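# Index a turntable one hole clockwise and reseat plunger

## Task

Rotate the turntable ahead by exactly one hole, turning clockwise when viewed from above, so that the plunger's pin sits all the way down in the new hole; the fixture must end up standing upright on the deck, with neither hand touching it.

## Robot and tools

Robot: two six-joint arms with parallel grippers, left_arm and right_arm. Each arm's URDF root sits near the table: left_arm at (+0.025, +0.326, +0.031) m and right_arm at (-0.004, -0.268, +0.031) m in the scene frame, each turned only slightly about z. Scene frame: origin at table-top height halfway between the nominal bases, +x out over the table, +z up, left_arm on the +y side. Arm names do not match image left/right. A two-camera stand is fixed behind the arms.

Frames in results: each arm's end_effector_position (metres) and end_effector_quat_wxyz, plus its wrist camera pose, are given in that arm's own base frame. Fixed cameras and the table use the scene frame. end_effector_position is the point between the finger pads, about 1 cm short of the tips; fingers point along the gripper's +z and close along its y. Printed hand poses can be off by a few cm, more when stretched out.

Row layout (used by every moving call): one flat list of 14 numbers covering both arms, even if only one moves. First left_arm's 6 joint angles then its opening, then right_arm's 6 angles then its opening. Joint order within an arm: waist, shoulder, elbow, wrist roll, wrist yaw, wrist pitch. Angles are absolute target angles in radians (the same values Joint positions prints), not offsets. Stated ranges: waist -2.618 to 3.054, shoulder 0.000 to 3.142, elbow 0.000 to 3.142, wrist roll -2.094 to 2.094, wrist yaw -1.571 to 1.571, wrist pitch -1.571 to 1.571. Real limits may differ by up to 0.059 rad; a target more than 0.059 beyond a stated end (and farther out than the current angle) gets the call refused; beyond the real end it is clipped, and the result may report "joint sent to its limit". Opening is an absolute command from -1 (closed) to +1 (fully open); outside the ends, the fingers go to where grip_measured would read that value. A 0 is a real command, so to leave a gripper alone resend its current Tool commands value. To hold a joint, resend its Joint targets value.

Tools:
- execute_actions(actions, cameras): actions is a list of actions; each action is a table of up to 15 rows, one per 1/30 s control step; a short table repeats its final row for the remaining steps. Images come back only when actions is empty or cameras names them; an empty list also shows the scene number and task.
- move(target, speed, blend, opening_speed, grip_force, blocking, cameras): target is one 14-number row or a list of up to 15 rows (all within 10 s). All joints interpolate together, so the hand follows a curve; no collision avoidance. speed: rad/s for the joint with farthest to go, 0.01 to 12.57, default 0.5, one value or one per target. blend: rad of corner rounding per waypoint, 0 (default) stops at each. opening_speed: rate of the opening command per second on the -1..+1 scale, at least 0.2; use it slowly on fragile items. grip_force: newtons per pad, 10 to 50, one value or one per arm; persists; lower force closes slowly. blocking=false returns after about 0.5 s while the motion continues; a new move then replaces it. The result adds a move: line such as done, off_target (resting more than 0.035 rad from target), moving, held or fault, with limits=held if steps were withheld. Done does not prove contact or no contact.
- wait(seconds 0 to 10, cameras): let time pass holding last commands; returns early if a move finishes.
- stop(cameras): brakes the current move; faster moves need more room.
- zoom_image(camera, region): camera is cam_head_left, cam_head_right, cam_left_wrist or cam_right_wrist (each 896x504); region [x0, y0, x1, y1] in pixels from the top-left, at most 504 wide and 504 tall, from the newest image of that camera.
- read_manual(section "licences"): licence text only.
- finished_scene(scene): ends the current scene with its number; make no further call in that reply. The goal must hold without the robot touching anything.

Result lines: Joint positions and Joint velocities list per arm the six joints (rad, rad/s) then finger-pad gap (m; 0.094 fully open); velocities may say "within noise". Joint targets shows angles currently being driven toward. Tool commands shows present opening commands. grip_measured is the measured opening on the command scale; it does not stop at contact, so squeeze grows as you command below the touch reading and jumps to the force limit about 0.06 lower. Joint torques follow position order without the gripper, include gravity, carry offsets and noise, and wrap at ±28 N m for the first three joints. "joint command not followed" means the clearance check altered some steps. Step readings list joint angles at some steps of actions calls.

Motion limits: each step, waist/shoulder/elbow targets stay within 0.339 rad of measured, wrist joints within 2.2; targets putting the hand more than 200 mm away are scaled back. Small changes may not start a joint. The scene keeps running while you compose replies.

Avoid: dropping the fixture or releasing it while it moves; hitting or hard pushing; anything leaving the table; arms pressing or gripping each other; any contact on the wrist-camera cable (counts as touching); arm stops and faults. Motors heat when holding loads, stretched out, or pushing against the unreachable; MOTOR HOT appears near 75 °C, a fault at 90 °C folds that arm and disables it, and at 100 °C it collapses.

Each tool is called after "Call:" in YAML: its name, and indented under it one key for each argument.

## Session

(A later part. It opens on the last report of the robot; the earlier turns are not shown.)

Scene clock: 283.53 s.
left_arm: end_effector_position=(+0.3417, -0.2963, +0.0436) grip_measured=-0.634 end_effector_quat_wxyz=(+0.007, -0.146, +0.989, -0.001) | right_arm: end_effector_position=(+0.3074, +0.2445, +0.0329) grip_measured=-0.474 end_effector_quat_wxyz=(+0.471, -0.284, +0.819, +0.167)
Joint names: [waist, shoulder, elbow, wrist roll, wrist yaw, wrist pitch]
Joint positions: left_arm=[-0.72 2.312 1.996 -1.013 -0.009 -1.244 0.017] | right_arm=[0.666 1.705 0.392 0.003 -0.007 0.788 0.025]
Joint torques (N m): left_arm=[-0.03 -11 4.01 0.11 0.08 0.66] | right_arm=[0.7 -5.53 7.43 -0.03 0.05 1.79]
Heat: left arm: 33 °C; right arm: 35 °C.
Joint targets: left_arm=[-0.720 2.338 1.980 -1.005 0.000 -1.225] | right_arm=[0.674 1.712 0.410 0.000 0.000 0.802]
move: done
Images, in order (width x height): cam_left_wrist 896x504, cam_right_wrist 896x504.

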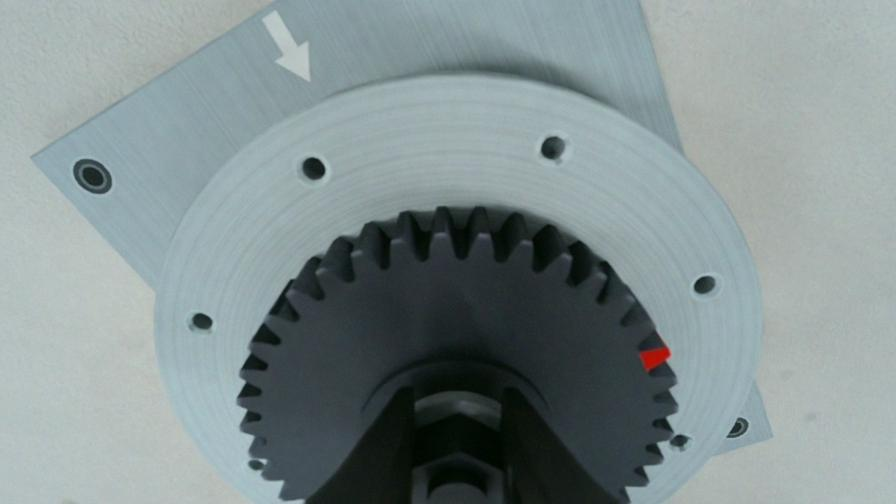

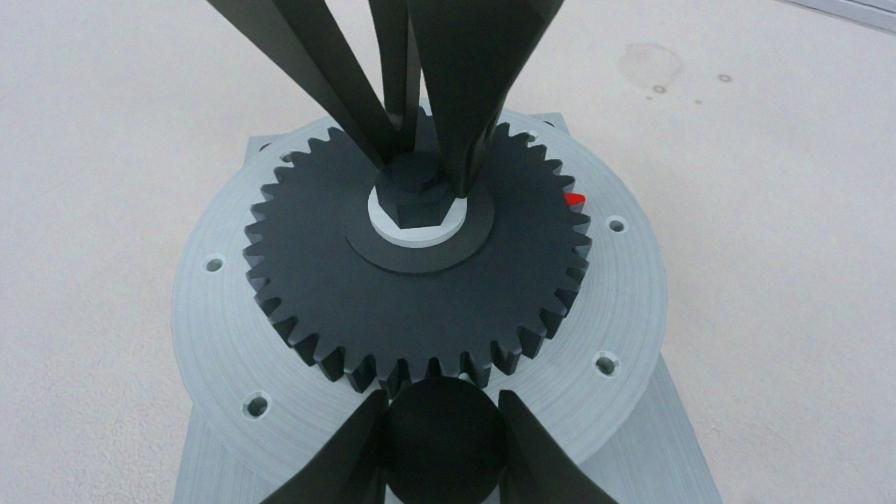

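Call:
move:
  target: [-0.72,2.338,1.98,-1.005,0,-1.225,-1,0.674,1.64,0.428,0,0,0.715,-1]
  speed: 0.1
  cameras: ["cam_left_wrist","cam_right_wrist"]

Scene clock: 290.80 s.
left_arm: end_effector_position=(+0.3417, -0.2963, +0.0436) grip_measured=-0.634 end_effector_quat_wxyz=(+0.007, -0.146, +0.989, -0.001) | right_arm: end_effector_position=(+0.3071, +0.2443, +0.0331) grip_measured=-0.474 end_effector_quat_wxyz=(+0.458, -0.286, +0.826, +0.163)
Joint names: [waist, shoulder, elbow, wrist roll, wrist yaw, wrist pitch]
Joint positions: left_arm=[-0.72 2.312 1.996 -1.013 -0.009 -1.244 0.017] | right_arm=[0.666 1.68 0.414 0.003 -0.007 0.711 0.025]
Joint torques (N m): left_arm=[-0.08 -10.97 4.03 0.11 0.08 0.64] | right_arm=[0.72 -9.2 7.34 -0.01 0.06 1.66]
Heat: left arm: 33 °C; right arm: 35 °C.
Joint targets: left_arm=[-0.720 2.338 1.980 -1.005 0.000 -1.225] | right_arm=[0.674 1.640 0.428 0.000 0.000 0.715]
move: off_target (right_arm); right_arm: the shoulder is farthest, 0.040 rad from its target
Images, in order (width x height): cam_left_wrist 896x504, cam_right_wrist 896x504.

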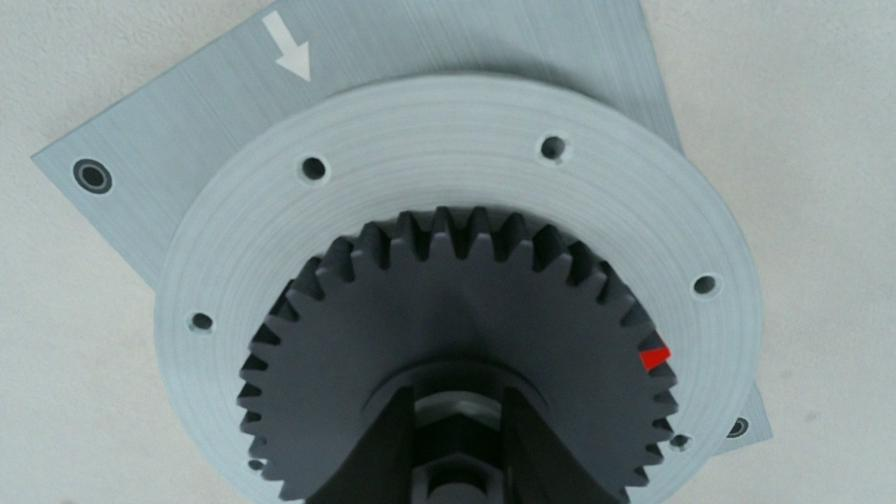

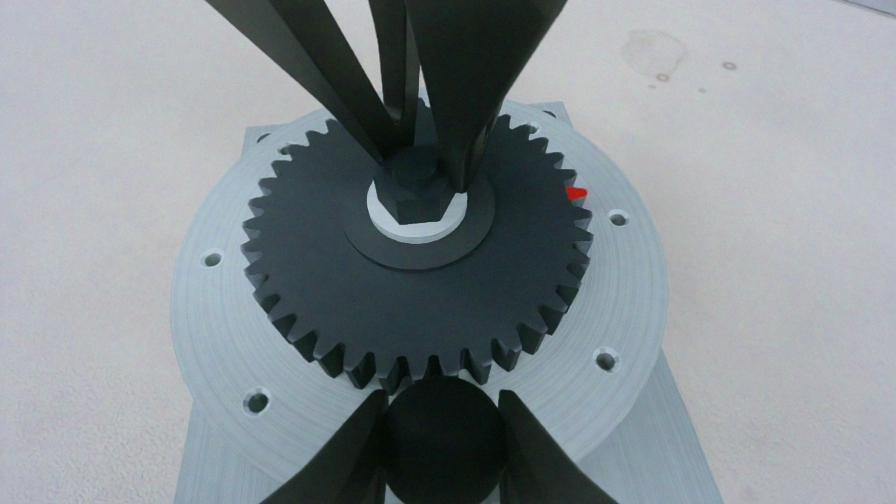

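Call:
move:
  target: [-0.72,2.338,1.98,-1.005,0,-1.225,-1,0.674,1.55,0.44,0,0,0.64,-1]
  speed: 0.1
  cameras: ["cam_left_wrist","cam_right_wrist"]

Scene clock: 299.03 s.
left_arm: end_effector_position=(+0.3392, -0.2986, +0.0436) grip_measured=-0.635 end_effector_quat_wxyz=(-0.001, -0.146, +0.989, -0.007) | right_arm: end_effector_position=(+0.3009, +0.2394, +0.0340) grip_measured=-0.474 end_effector_quat_wxyz=(+0.438, -0.290, +0.837, +0.156)
Joint names: [waist, shoulder, elbow, wrist roll, wrist yaw, wrist pitch]
Joint positions: left_arm=[-0.72 2.312 1.996 -1.013 0.01 -1.245 0.017] | right_arm=[0.666 1.618 0.424 0.003 -0.007 0.59 0.025]
Joint torques (N m): left_arm=[-0.03 -10.99 4 0.12 -0.09 0.67] | right_arm=[0.68 -11.22 7.84 -0.01 0.05 2.07]
Heat: left arm: 32 °C; right arm: 36 °C.
Joint targets: left_arm=[-0.720 2.338 1.980 -1.005 0.000 -1.225] | right_arm=[0.674 1.550 0.440 0.000 0.000 0.640]
move: off_target (right_arm); right_arm: the shoulder is farthest, 0.068 rad from its target
Images, in order (width x height): cam_left_wrist 896x504, cam_right_wrist 896x504.

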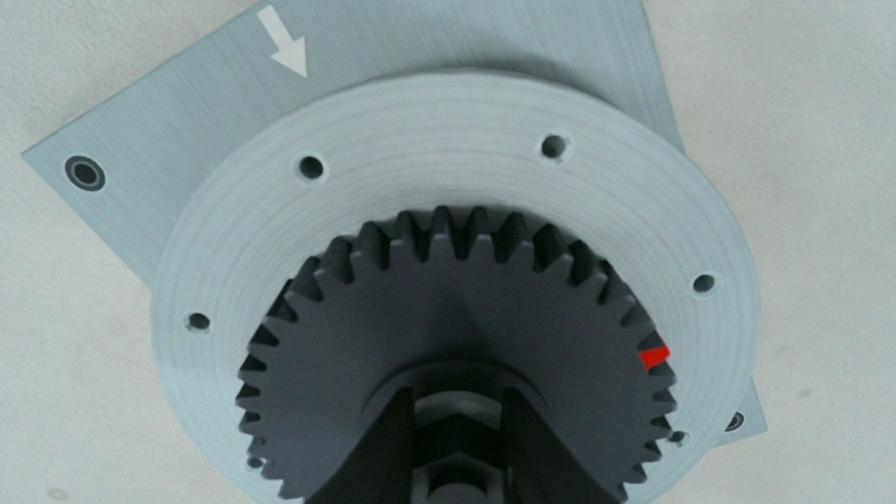

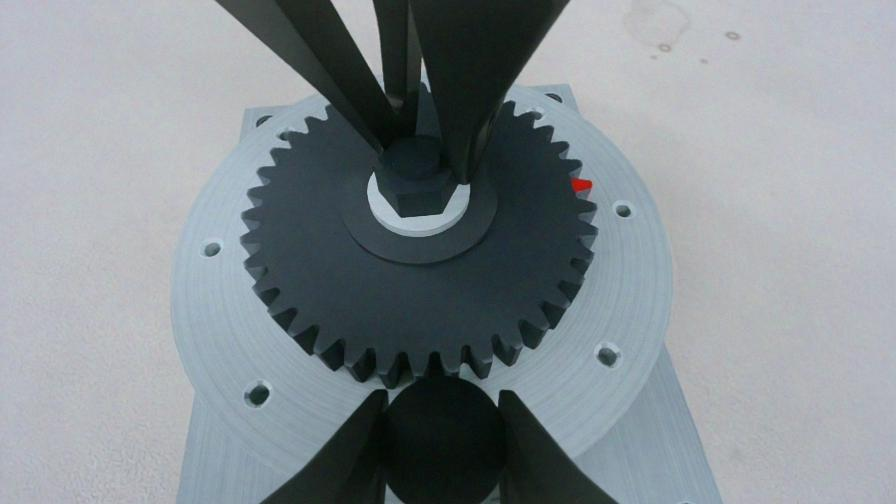

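Call:
move:
  target: [-0.72,2.338,1.98,-1.005,0,-1.225,-1,0.674,1.52,0.50,0,0,0.5,-1]
  speed: 0.1
  cameras: ["cam_left_wrist","cam_right_wrist"]

Scene clock: 311.17 s.
left_arm: end_effector_position=(+0.3392, -0.2986, +0.0436) grip_measured=-0.635 end_effector_quat_wxyz=(-0.001, -0.146, +0.989, -0.007) | right_arm: end_effector_position=(+0.3007, +0.2393, +0.0343) grip_measured=-0.474 end_effector_quat_wxyz=(+0.413, -0.294, +0.849, +0.147)
Joint names: [waist, shoulder, elbow, wrist roll, wrist yaw, wrist pitch]
Joint positions: left_arm=[-0.72 2.312 1.996 -1.013 0.01 -1.245 0.017] | right_arm=[0.666 1.592 0.475 0.003 -0.007 0.453 0.025]
Joint torques (N m): left_arm=[-0.02 -10.97 3.99 0.11 -0.1 0.67] | right_arm=[0.7 -11.51 9.11 -0.01 0.06 1.97]
Heat: left arm: 32 °C; right arm: 36 °C.
Joint targets: left_arm=[-0.720 2.338 1.980 -1.005 0.000 -1.225] | right_arm=[0.674 1.520 0.500 0.000 0.000 0.500]
move: off_target (right_arm); right_arm: the shoulder is farthest, 0.072 rad from its target
Images, in order (width x height): cam_left_wrist 896x504, cam_right_wrist 896x504.

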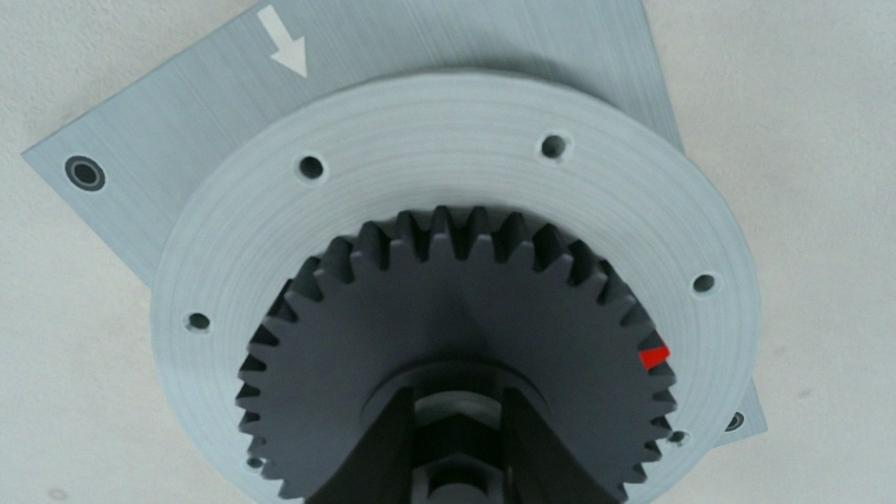

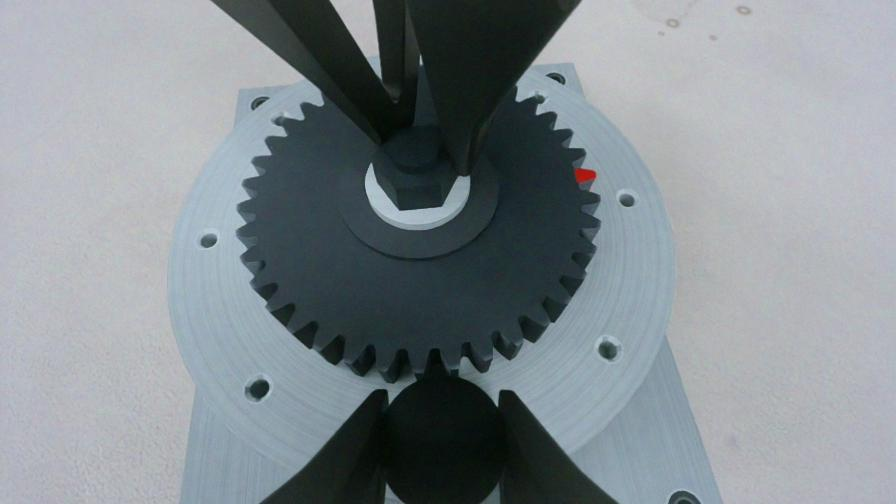

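Call:
move:
  target: [-0.72,2.338,1.98,-1.005,0,-1.225,-1,0.674,1.41,0.50,0,0,0.45,-1]
  speed: 0.1
  cameras: ["cam_left_wrist","cam_right_wrist"]

Scene clock: 322.10 s.
left_arm: end_effector_position=(+0.3299, -0.3075, +0.0438) grip_measured=-0.638 end_effector_quat_wxyz=(-0.018, -0.140, +0.990, -0.019) | right_arm: end_effector_position=(+0.2901, +0.2309, +0.0386) grip_measured=-0.474 end_effector_quat_wxyz=(+0.393, -0.297, +0.859, +0.140)
Joint names: [waist, shoulder, elbow, wrist roll, wrist yaw, wrist pitch]
Joint positions: left_arm=[-0.732 2.312 1.996 -1.013 0.052 -1.249 0.017] | right_arm=[0.666 1.511 0.475 0.003 -0.007 0.326 0.025]
Joint torques (N m): left_arm=[0.91 -10.97 4.01 0.11 -0.47 0.7] | right_arm=[0.68 -13.39 9.48 -0.01 0.05 2.63]
Heat: left arm: 33 °C; right arm: 37 °C.
Joint targets: left_arm=[-0.720 2.338 1.980 -1.005 0.000 -1.225] | right_arm=[0.674 1.410 0.500 0.000 0.000 0.450]
move: off_target (left_arm, right_arm); left_arm: the wrist yaw is farthest, 0.052 rad from its target; right_arm: the wrist pitch is farthest, 0.124 rad from its target
Images, in order (width x height): cam_left_wrist 896x504, cam_right_wrist 896x504.

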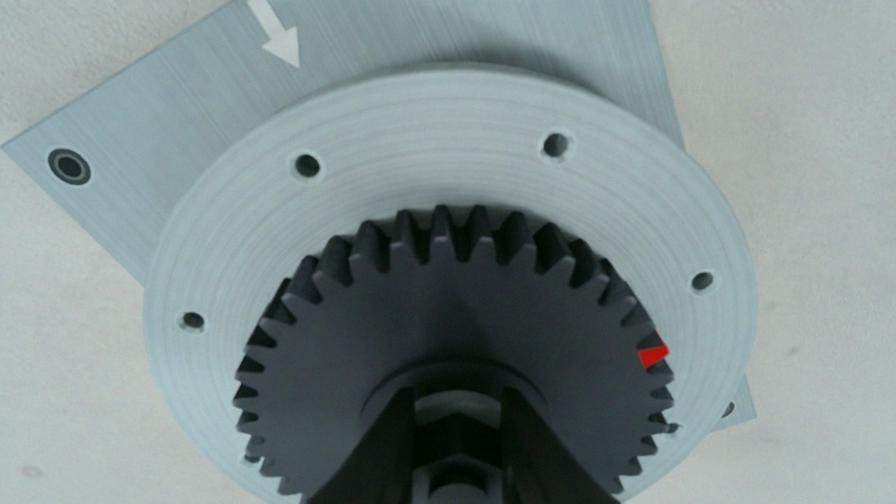

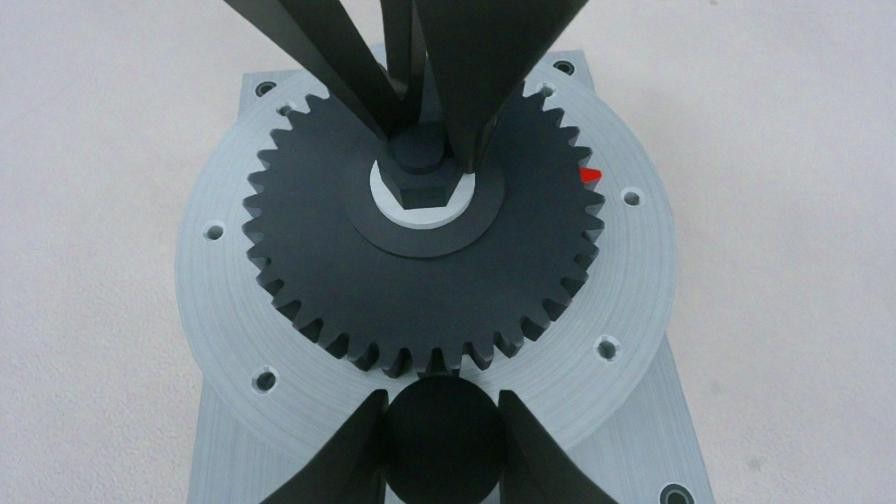

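Call:
move:
  target: [-0.72,2.338,1.98,-1.005,0,-1.225,-1,0.674,1.47,0.66,0,0,0.13,-1]
  speed: 0.1
  cameras: ["cam_left_wrist","cam_right_wrist","cam_head_left"]

Call:
zoom_image:
  camera: "cam_head_left"
  region: [380, 220, 540, 360]

Scene clock: 338.93 s.
left_arm: end_effector_position=(+0.3291, -0.3081, +0.0439) grip_measured=-0.639 end_effector_quat_wxyz=(-0.021, -0.140, +0.990, -0.020) | right_arm: end_effector_position=(+0.2882, +0.2293, +0.0389) grip_measured=-0.474 end_effector_quat_wxyz=(+0.334, -0.305, +0.884, +0.120)
Joint names: [waist, shoulder, elbow, wrist roll, wrist yaw, wrist pitch]
Joint positions: left_arm=[-0.732 2.312 1.996 -1.013 0.058 -1.25 0.017] | right_arm=[0.666 1.509 0.603 0.003 -0.007 0.06 0.025]
Joint torques (N m): left_arm=[0.9 -11 3.99 0.11 -0.52 0.71] | right_arm=[0.68 -8.72 13 -0.01 0.05 2]
Heat: left arm: 33 °C; right arm: 41 °C.
Joint targets: left_arm=[-0.720 2.338 1.980 -1.005 0.000 -1.225] | right_arm=[0.674 1.470 0.660 0.000 0.000 0.130]
move: off_target (left_arm, right_arm); left_arm: the wrist yaw is farthest, 0.058 rad from its target; right_arm: the wrist pitch is farthest, 0.070 rad from its target
Images, in order (width x height): cam_head_left 896x504, cam_left_wrist 896x504, cam_right_wrist 896x504.

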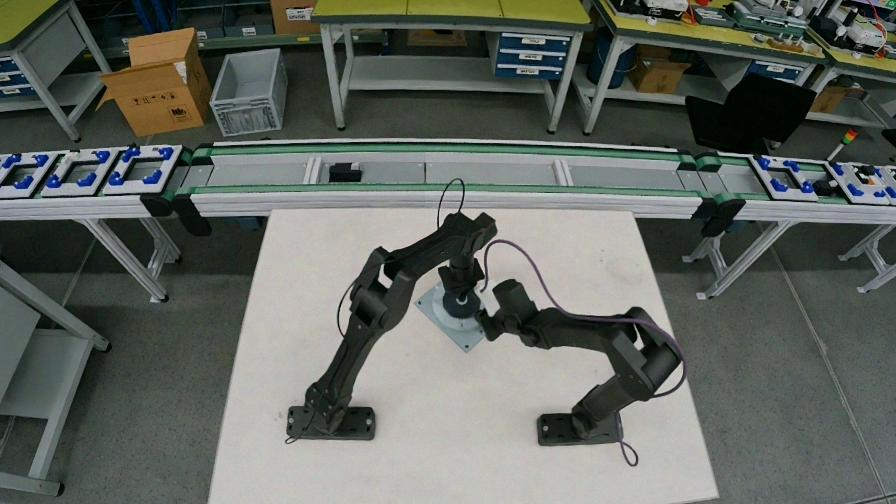

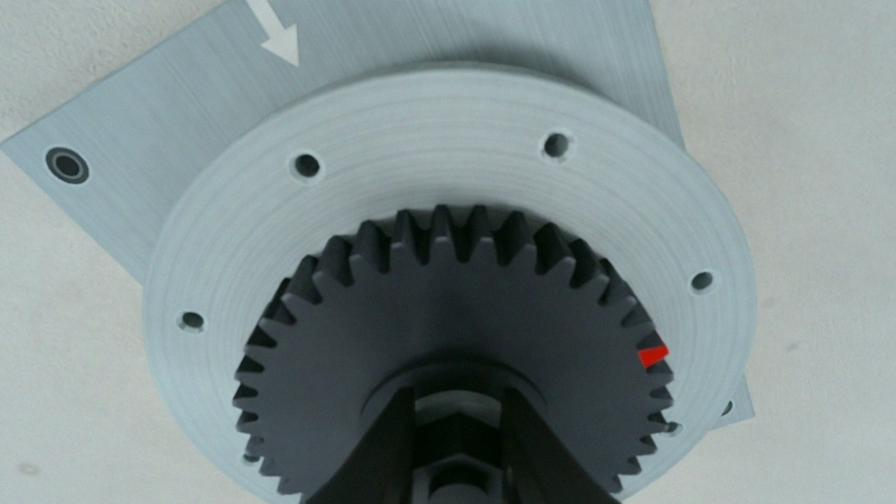

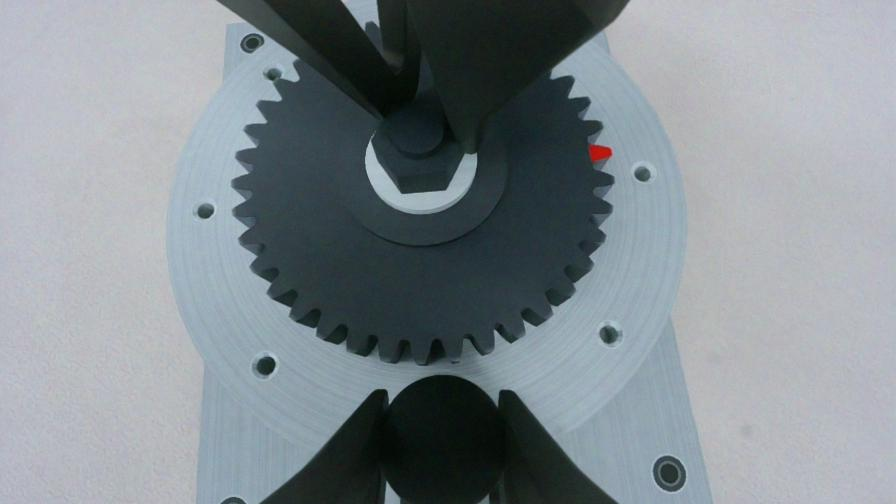

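Scaled by 3.150 from the camera's 896x504 image, which has a finer 1280x720 frame.

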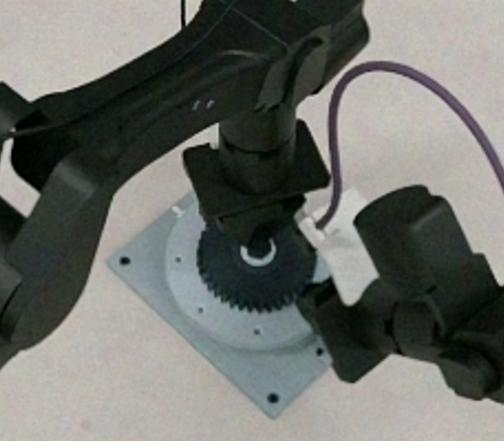

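Call:
move:
  target: [-0.72,2.338,1.98,-1.005,0,-1.225,-1,0.674,1.37,0.68,0,0,0.09,-1]
  speed: 0.1
  cameras: ["cam_left_wrist","cam_right_wrist"]

Scene clock: 350.57 s.
left_arm: end_effector_position=(+0.3252, -0.3121, +0.0441) grip_measured=-0.642 end_effector_quat_wxyz=(-0.027, -0.137, +0.990, -0.025) | right_arm: end_effector_position=(+0.2835, +0.2257, +0.0407) grip_measured=-0.474 end_effector_quat_wxyz=(+0.322, -0.307, +0.888, +0.115)
Joint names: [waist, shoulder, elbow, wrist roll, wrist yaw, wrist pitch]
Joint positions: left_arm=[-0.737 2.312 1.996 -1.013 0.075 -1.251 0.017] | right_arm=[0.666 1.487 0.616 0.003 -0.007 -0.002 0.025]
Joint torques (N m): left_arm=[1.37 -10.96 3.99 0.11 -0.67 0.71] | right_arm=[0.68 -14.91 13.87 0 0.05 2.17]
Heat: left arm: 33 °C; right arm: 41 °C.
Joint targets: left_arm=[-0.720 2.338 1.980 -1.005 0.000 -1.225] | right_arm=[0.674 1.370 0.680 0.000 0.000 0.090]
move: off_target (left_arm, right_arm); left_arm: the wrist yaw is farthest, 0.075 rad from its target; right_arm: the shoulder is farthest, 0.117 rad from its target
Images, in order (width x height): cam_left_wrist 896x504, cam_right_wrist 896x504.

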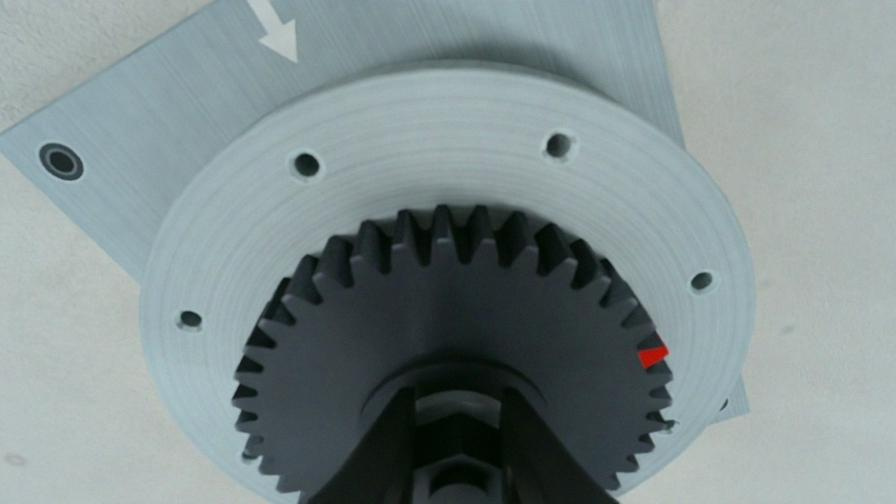

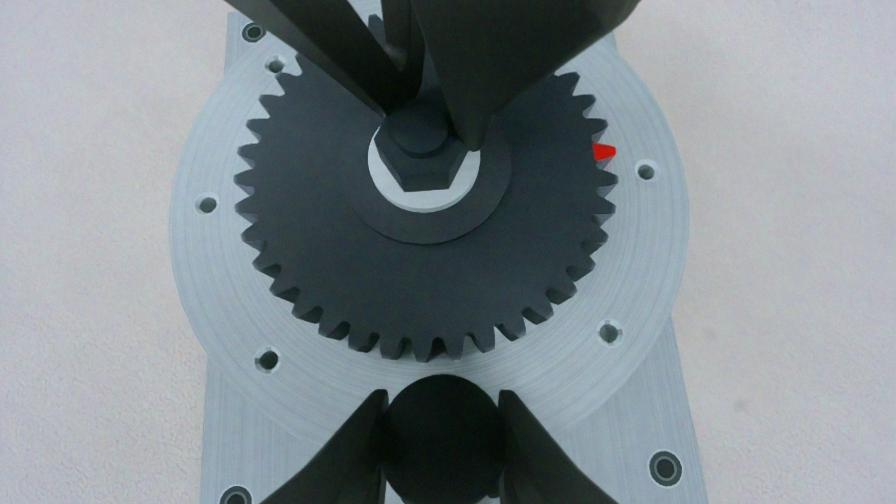

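Call:
move:
  target:
    - [-0.785,2.338,1.98,-1.005,0,-1.225,-1,0.674,1.4,0.68,0,0,0.06,-1]
    - [-0.785,2.338,1.98,-0.65,0,-1.225,-1,0.674,1.4,0.68,0,0,0.06,-1]
  speed: 0.2
  cameras: ["cam_left_wrist","cam_right_wrist"]

Scene clock: 361.20 s.
left_arm: end_effector_position=(+0.3217, -0.3151, +0.0440) grip_measured=-0.643 end_effector_quat_wxyz=(-0.026, -0.132, +0.991, -0.023) | right_arm: end_effector_position=(+0.2829, +0.2249, +0.0402) grip_measured=-0.475 end_effector_quat_wxyz=(+0.320, -0.307, +0.889, +0.114)
Joint names: [waist, shoulder, elbow, wrist roll, wrist yaw, wrist pitch]
Joint positions: left_arm=[-0.749 2.312 1.996 -1.015 0.07 -1.252 0.017] | right_arm=[0.666 1.486 0.616 0.003 -0.006 -0.007 0.025]
Joint torques (N m): left_arm=[-0.01 -13.33 5.16 0.02 -0.01 0.43] | right_arm=[0.72 -13.07 13.85 -0.01 0.03 2.01]
Heat: left arm: 33 °C; right arm: 41 °C.
Joint targets: left_arm=[-0.749 2.312 1.996 -1.014 0.064 -1.251] | right_arm=[0.674 1.392 0.680 0.000 0.000 0.068]
move: held (left_arm; a check stopped the path), off_target (right_arm; braked when a check withheld steps of left_arm); path passed 0 of 2 targets; limits=held; left_arm: the wrist roll is farthest, 0.365 rad from its target; right_arm: the shoulder is farthest, 0.086 rad from its target
joint command not followed: on one or more control steps a check withheld the commanded joint targets of the left arm, and it was not sent them on those steps.
cause: the commanded joint targets, or the way to them, would bring a part of the robot too close to another arm (this arm's wrist (the part past the wrist pitch) and the right arm's wrist camera, along the way the arms are being sent, or toward where that arm still pushes).
Images, in order (width x height): cam_left_wrist 896x504, cam_right_wrist 896x504.

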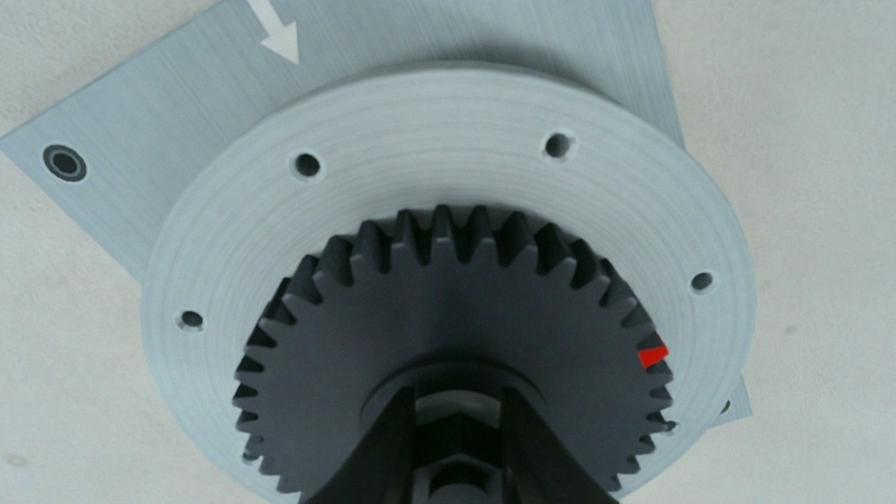

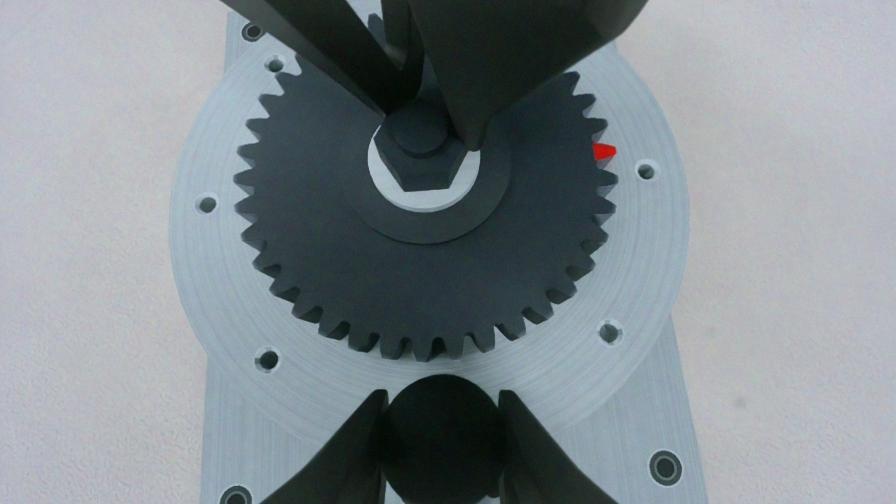

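Call:
move:
  target:
    - [-0.749,2.338,1.98,-1.005,0.06,-1.225,-1,0.674,1.36,0.52,0,0,0.4,-1]
    - [-0.749,2.338,1.98,-0.65,0.06,-1.225,-1,0.674,1.36,0.52,0,0,0.4,-1]
  speed: 0.2
  cameras: ["cam_left_wrist","cam_right_wrist"]

Scene clock: 375.13 s.
left_arm: end_effector_position=(+0.3225, -0.3179, +0.0441) grip_measured=-0.643 end_effector_quat_wxyz=(-0.021, +0.040, +0.998, -0.033) | right_arm: end_effector_position=(+0.2830, +0.2250, +0.0410) grip_measured=-0.475 end_effector_quat_wxyz=(+0.373, -0.300, +0.868, +0.132)
Joint names: [waist, shoulder, elbow, wrist roll, wrist yaw, wrist pitch]
Joint positions: left_arm=[-0.749 2.312 1.996 -0.669 0.078 -1.242 0.017] | right_arm=[0.666 1.461 0.493 0.003 -0.006 0.211 0.025]
Joint torques (N m): left_arm=[-0.03 -11 3.99 0.25 -0.14 0.63] | right_arm=[0.65 -13.18 9.94 -0.02 0.04 3.16]
Heat: left arm: 33 °C; right arm: 43 °C.
Joint targets: left_arm=[-0.749 2.338 1.980 -0.650 0.060 -1.225] | right_arm=[0.674 1.360 0.520 0.000 0.000 0.400]
move: off_target (right_arm); right_arm: the wrist pitch is farthest, 0.189 rad from its target
Images, in order (width x height): cam_left_wrist 896x504, cam_right_wrist 896x504.

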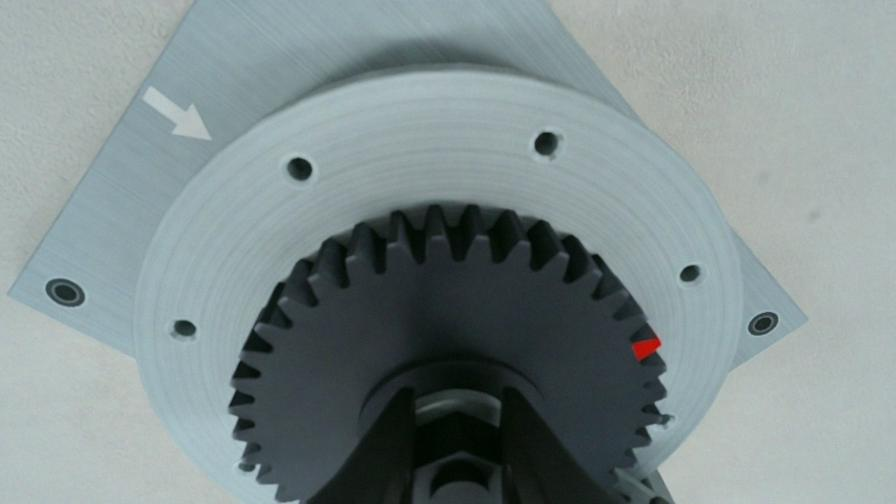

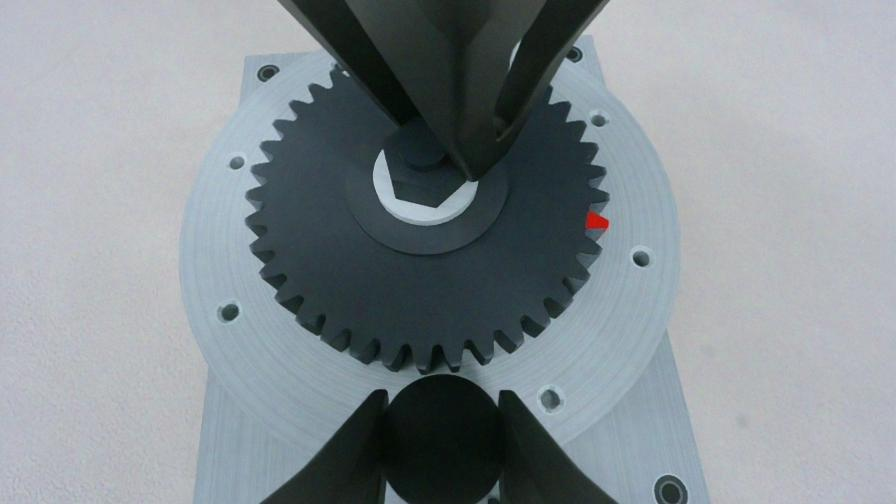

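Call:
move:
  target:
    - [-0.749,2.338,1.98,-0.42,0.06,-1.225,-1,0.674,1.36,0.52,0,0,0.4,-1]
    - [-0.749,2.338,1.98,-0.40,0.06,-1.225,-1,0.668,1.55,0.52,0,0,0.3,-1]
    - [-0.749,2.338,1.98,-0.24,0.06,-1.225,-1,0.668,1.55,0.52,0,0,0.3,-1]
  speed: 0.12
  cameras: ["cam_left_wrist","cam_right_wrist"]

Scene clock: 390.30 s.
left_arm: end_effector_position=(+0.3336, -0.3214, +0.0441) grip_measured=-0.994 end_effector_quat_wxyz=(+0.009, +0.244, +0.969, -0.040) | right_arm: end_effector_position=(+0.2891, +0.2295, +0.0363) grip_measured=-0.475 end_effector_quat_wxyz=(+0.381, -0.301, +0.864, +0.134)
Joint names: [waist, shoulder, elbow, wrist roll, wrist yaw, wrist pitch]
Joint positions: left_arm=[-0.745 2.312 1.996 -0.253 0.061 -1.2 0] | right_arm=[0.666 1.511 0.493 -0.001 -0.005 0.279 0.025]
Joint torques (N m): left_arm=[-0.39 -11.18 4.1 0.14 0.03 0.23] | right_arm=[0.12 -2.37 9.73 0.03 0.04 1.67]
Heat: left arm: 33 °C; right arm: 45 °C.
Joint targets: left_arm=[-0.749 2.338 1.980 -0.240 0.060 -1.225] | right_arm=[0.668 1.550 0.520 0.000 0.000 0.300]
move: off_target (right_arm); right_arm: the shoulder is farthest, 0.039 rad from its target
Images, in order (width x height): cam_left_wrist 896x504, cam_right_wrist 896x504.

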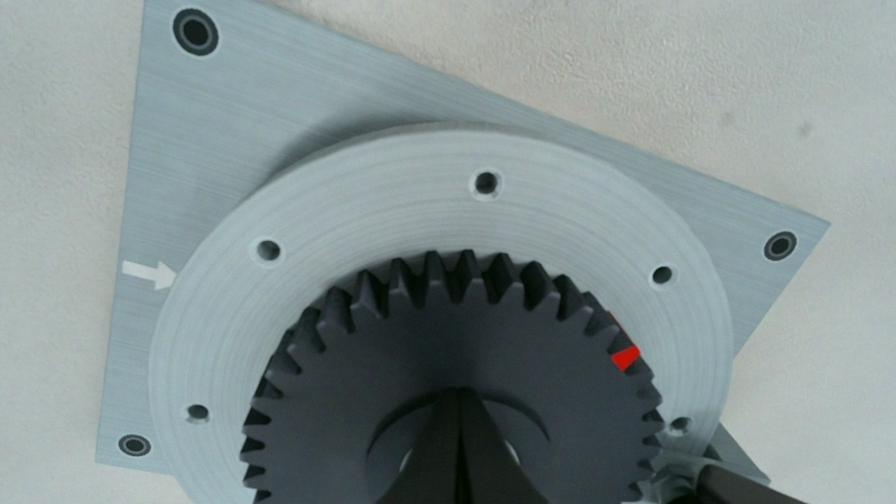

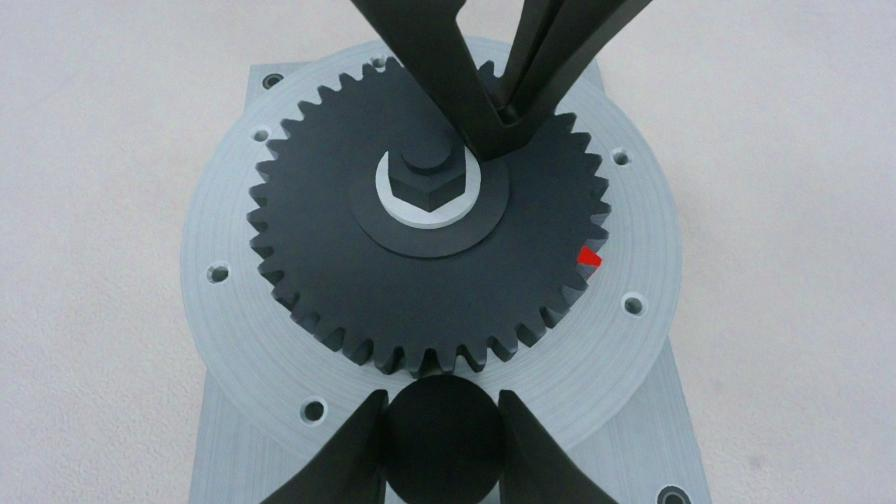

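Call:
move:
  target:
    - [-0.749,2.30,2.12,-0.40,0,-1.40,-1,0.668,1.55,0.52,0,0,0.3,-1]
    - [-0.749,2.30,2.12,-0.40,0,-1.40,1,0.668,1.55,0.52,0,0,0.3,-1]
  speed: 0.3
  cameras: ["cam_left_wrist","cam_right_wrist"]

Scene clock: 399.97 s.
left_arm: end_effector_position=(+0.3294, -0.2937, +0.0687) grip_measured=+0.998 end_effector_quat_wxyz=(-0.008, +0.175, +0.984, +0.021) | right_arm: end_effector_position=(+0.2891, +0.2295, +0.0364) grip_measured=-0.475 end_effector_quat_wxyz=(+0.381, -0.300, +0.864, +0.134)
Joint names: [waist, shoulder, elbow, wrist roll, wrist yaw, wrist pitch]
Joint positions: left_arm=[-0.741 2.312 2.095 -0.389 -0.026 -1.389 0.094] | right_arm=[0.666 1.511 0.493 0 -0.005 0.279 0.025]
Joint torques (N m): left_arm=[-0.68 -14.46 7.13 -0.11 0.22 0.2] | right_arm=[0.12 -2.44 9.74 0.03 0.01 1.68]
Heat: left arm: 33 °C; right arm: 42 °C.
Joint targets: left_arm=[-0.749 2.300 2.120 -0.400 0.000 -1.400] | right_arm=[0.668 1.550 0.520 0.000 0.000 0.300]
move: off_target (right_arm); right_arm: the shoulder is farthest, 0.039 rad from its target
Images, in order (width x height): cam_left_wrist 896x504, cam_right_wrist 896x504.

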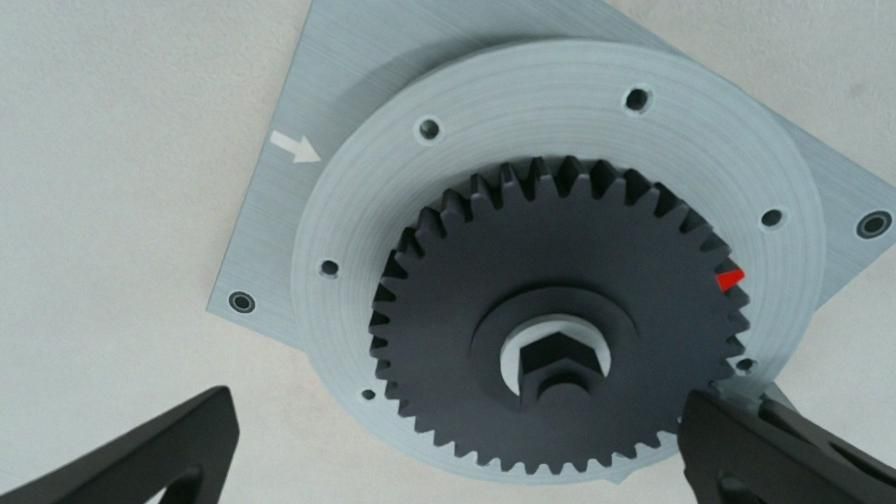

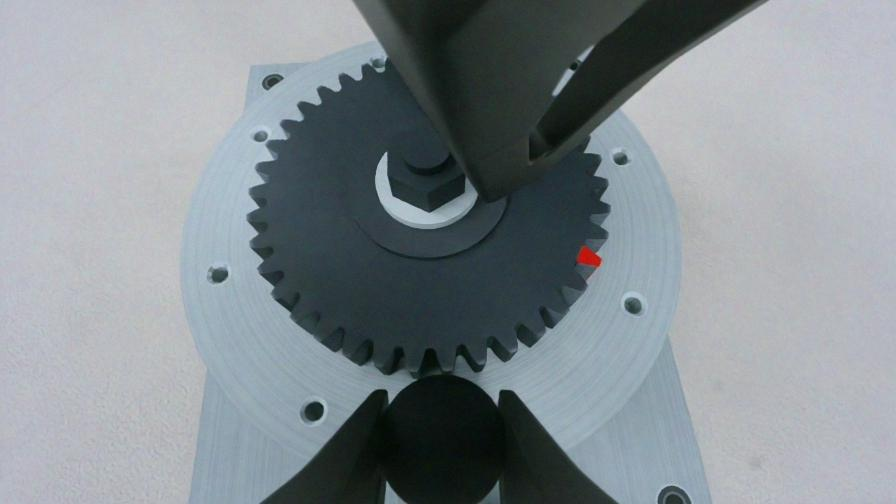

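Call:
move:
  target:
    - [-0.788,2.32,2.10,-0.435,0,-1.36,1,0.668,1.55,0.52,0,0,0.3,-1]
    - [-0.788,2.338,1.977,-0.435,0,-1.24,1,0.668,1.55,0.52,0,0,0.3,-1]
  speed: 0.2
  cameras: ["cam_left_wrist","cam_right_wrist"]

Scene clock: 418.30 s.
left_arm: end_effector_position=(+0.3184, -0.3135, +0.0409) grip_measured=+0.999 end_effector_quat_wxyz=(-0.003, +0.179, +0.984, +0.008) | right_arm: end_effector_position=(+0.2892, +0.2296, +0.0364) grip_measured=-0.475 end_effector_quat_wxyz=(+0.381, -0.300, +0.864, +0.134)
Joint names: [waist, shoulder, elbow, wrist roll, wrist yaw, wrist pitch]
Joint positions: left_arm=[-0.784 2.316 1.991 -0.424 -0.01 -1.259 0.094] | right_arm=[0.666 1.511 0.493 0 -0.005 0.28 0.025]
Joint torques (N m): left_arm=[-0.42 -11.29 4.14 -0.11 0.09 0.6] | right_arm=[0.1 -2.36 9.78 0.02 0.02 1.66]
Heat: left arm: 34 °C; right arm: 41 °C.
Joint targets: left_arm=[-0.788 2.338 1.977 -0.435 0.000 -1.240] | right_arm=[0.668 1.550 0.520 0.000 0.000 0.300]
move: off_target (right_arm); right_arm: the shoulder is farthest, 0.039 rad from its target
Images, in order (width x height): cam_left_wrist 896x504, cam_right_wrist 896x504.

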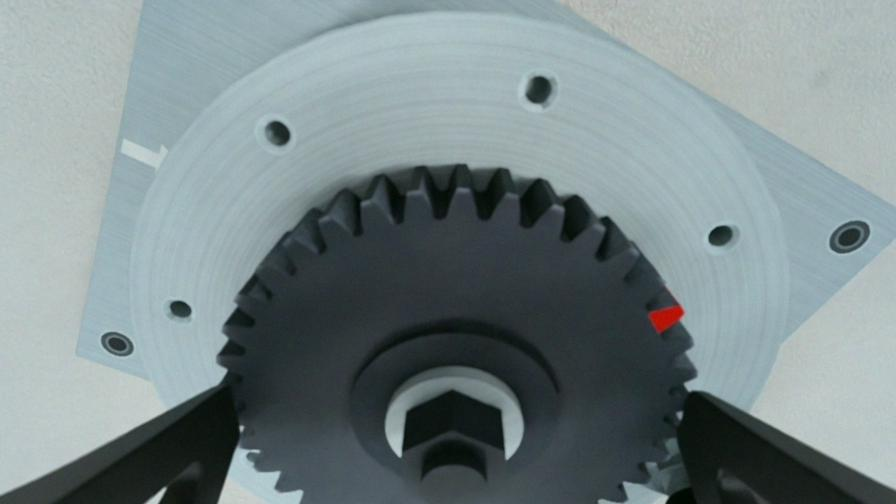

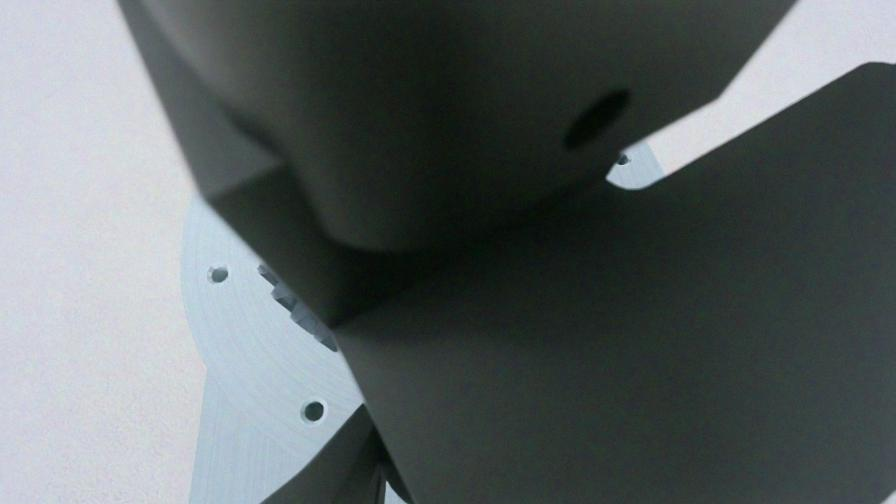

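Call:
move:
  target:
    - [-0.788,2.338,1.977,-0.435,0,-1.24,-1,0.668,1.55,0.52,0,0,0.3,-1]
    - [-0.788,2.338,1.977,-0.435,0,-1.24,-1,0.668,1.55,0.52,0,0,0.3,-1]
    - [-0.788,2.338,1.977,-0.22,0,-1.24,-1,0.668,1.55,0.52,0,0,0.3,-1]
  speed: 0.12
  opening_speed: 0.6
  cameras: ["cam_left_wrist","cam_right_wrist"]

Scene clock: 430.57 s.
left_arm: end_effector_position=(+0.3212, -0.3160, +0.0409) grip_measured=-0.466 end_effector_quat_wxyz=(+0.004, +0.271, +0.963, +0.004) | right_arm: end_effector_position=(+0.2909, +0.2310, +0.0368) grip_measured=-0.475 end_effector_quat_wxyz=(+0.384, -0.297, +0.863, +0.137)
Joint names: [waist, shoulder, elbow, wrist roll, wrist yaw, wrist pitch]
Joint positions: left_arm=[-0.784 2.316 1.991 -0.235 -0.011 -1.244 0.025] | right_arm=[0.666 1.519 0.495 0.006 -0.005 0.293 0.025]
Joint torques (N m): left_arm=[-0.36 -11.28 4.15 0.16 0.09 0.46] | right_arm=[0.1 -3.03 9.54 -0.04 0.03 1.55]
Heat: left arm: 36 °C; right arm: 40 °C.
Joint targets: left_arm=[-0.788 2.338 1.977 -0.220 0.000 -1.240] | right_arm=[0.668 1.550 0.520 0.000 0.000 0.300]
move: done
Images, in order (width x height): cam_left_wrist 896x504, cam_right_wrist 896x504.

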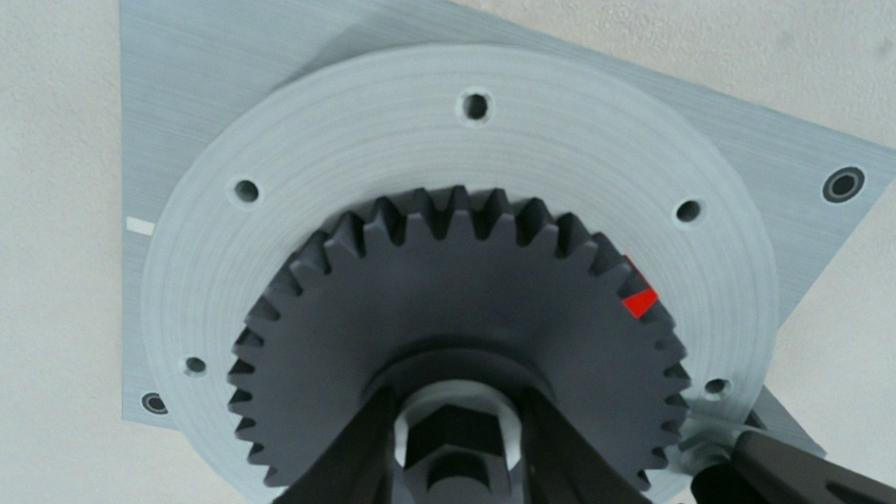

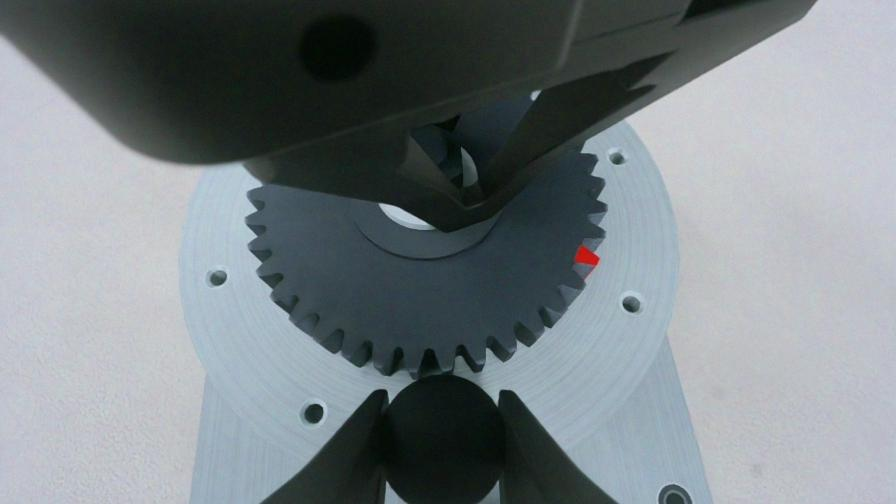

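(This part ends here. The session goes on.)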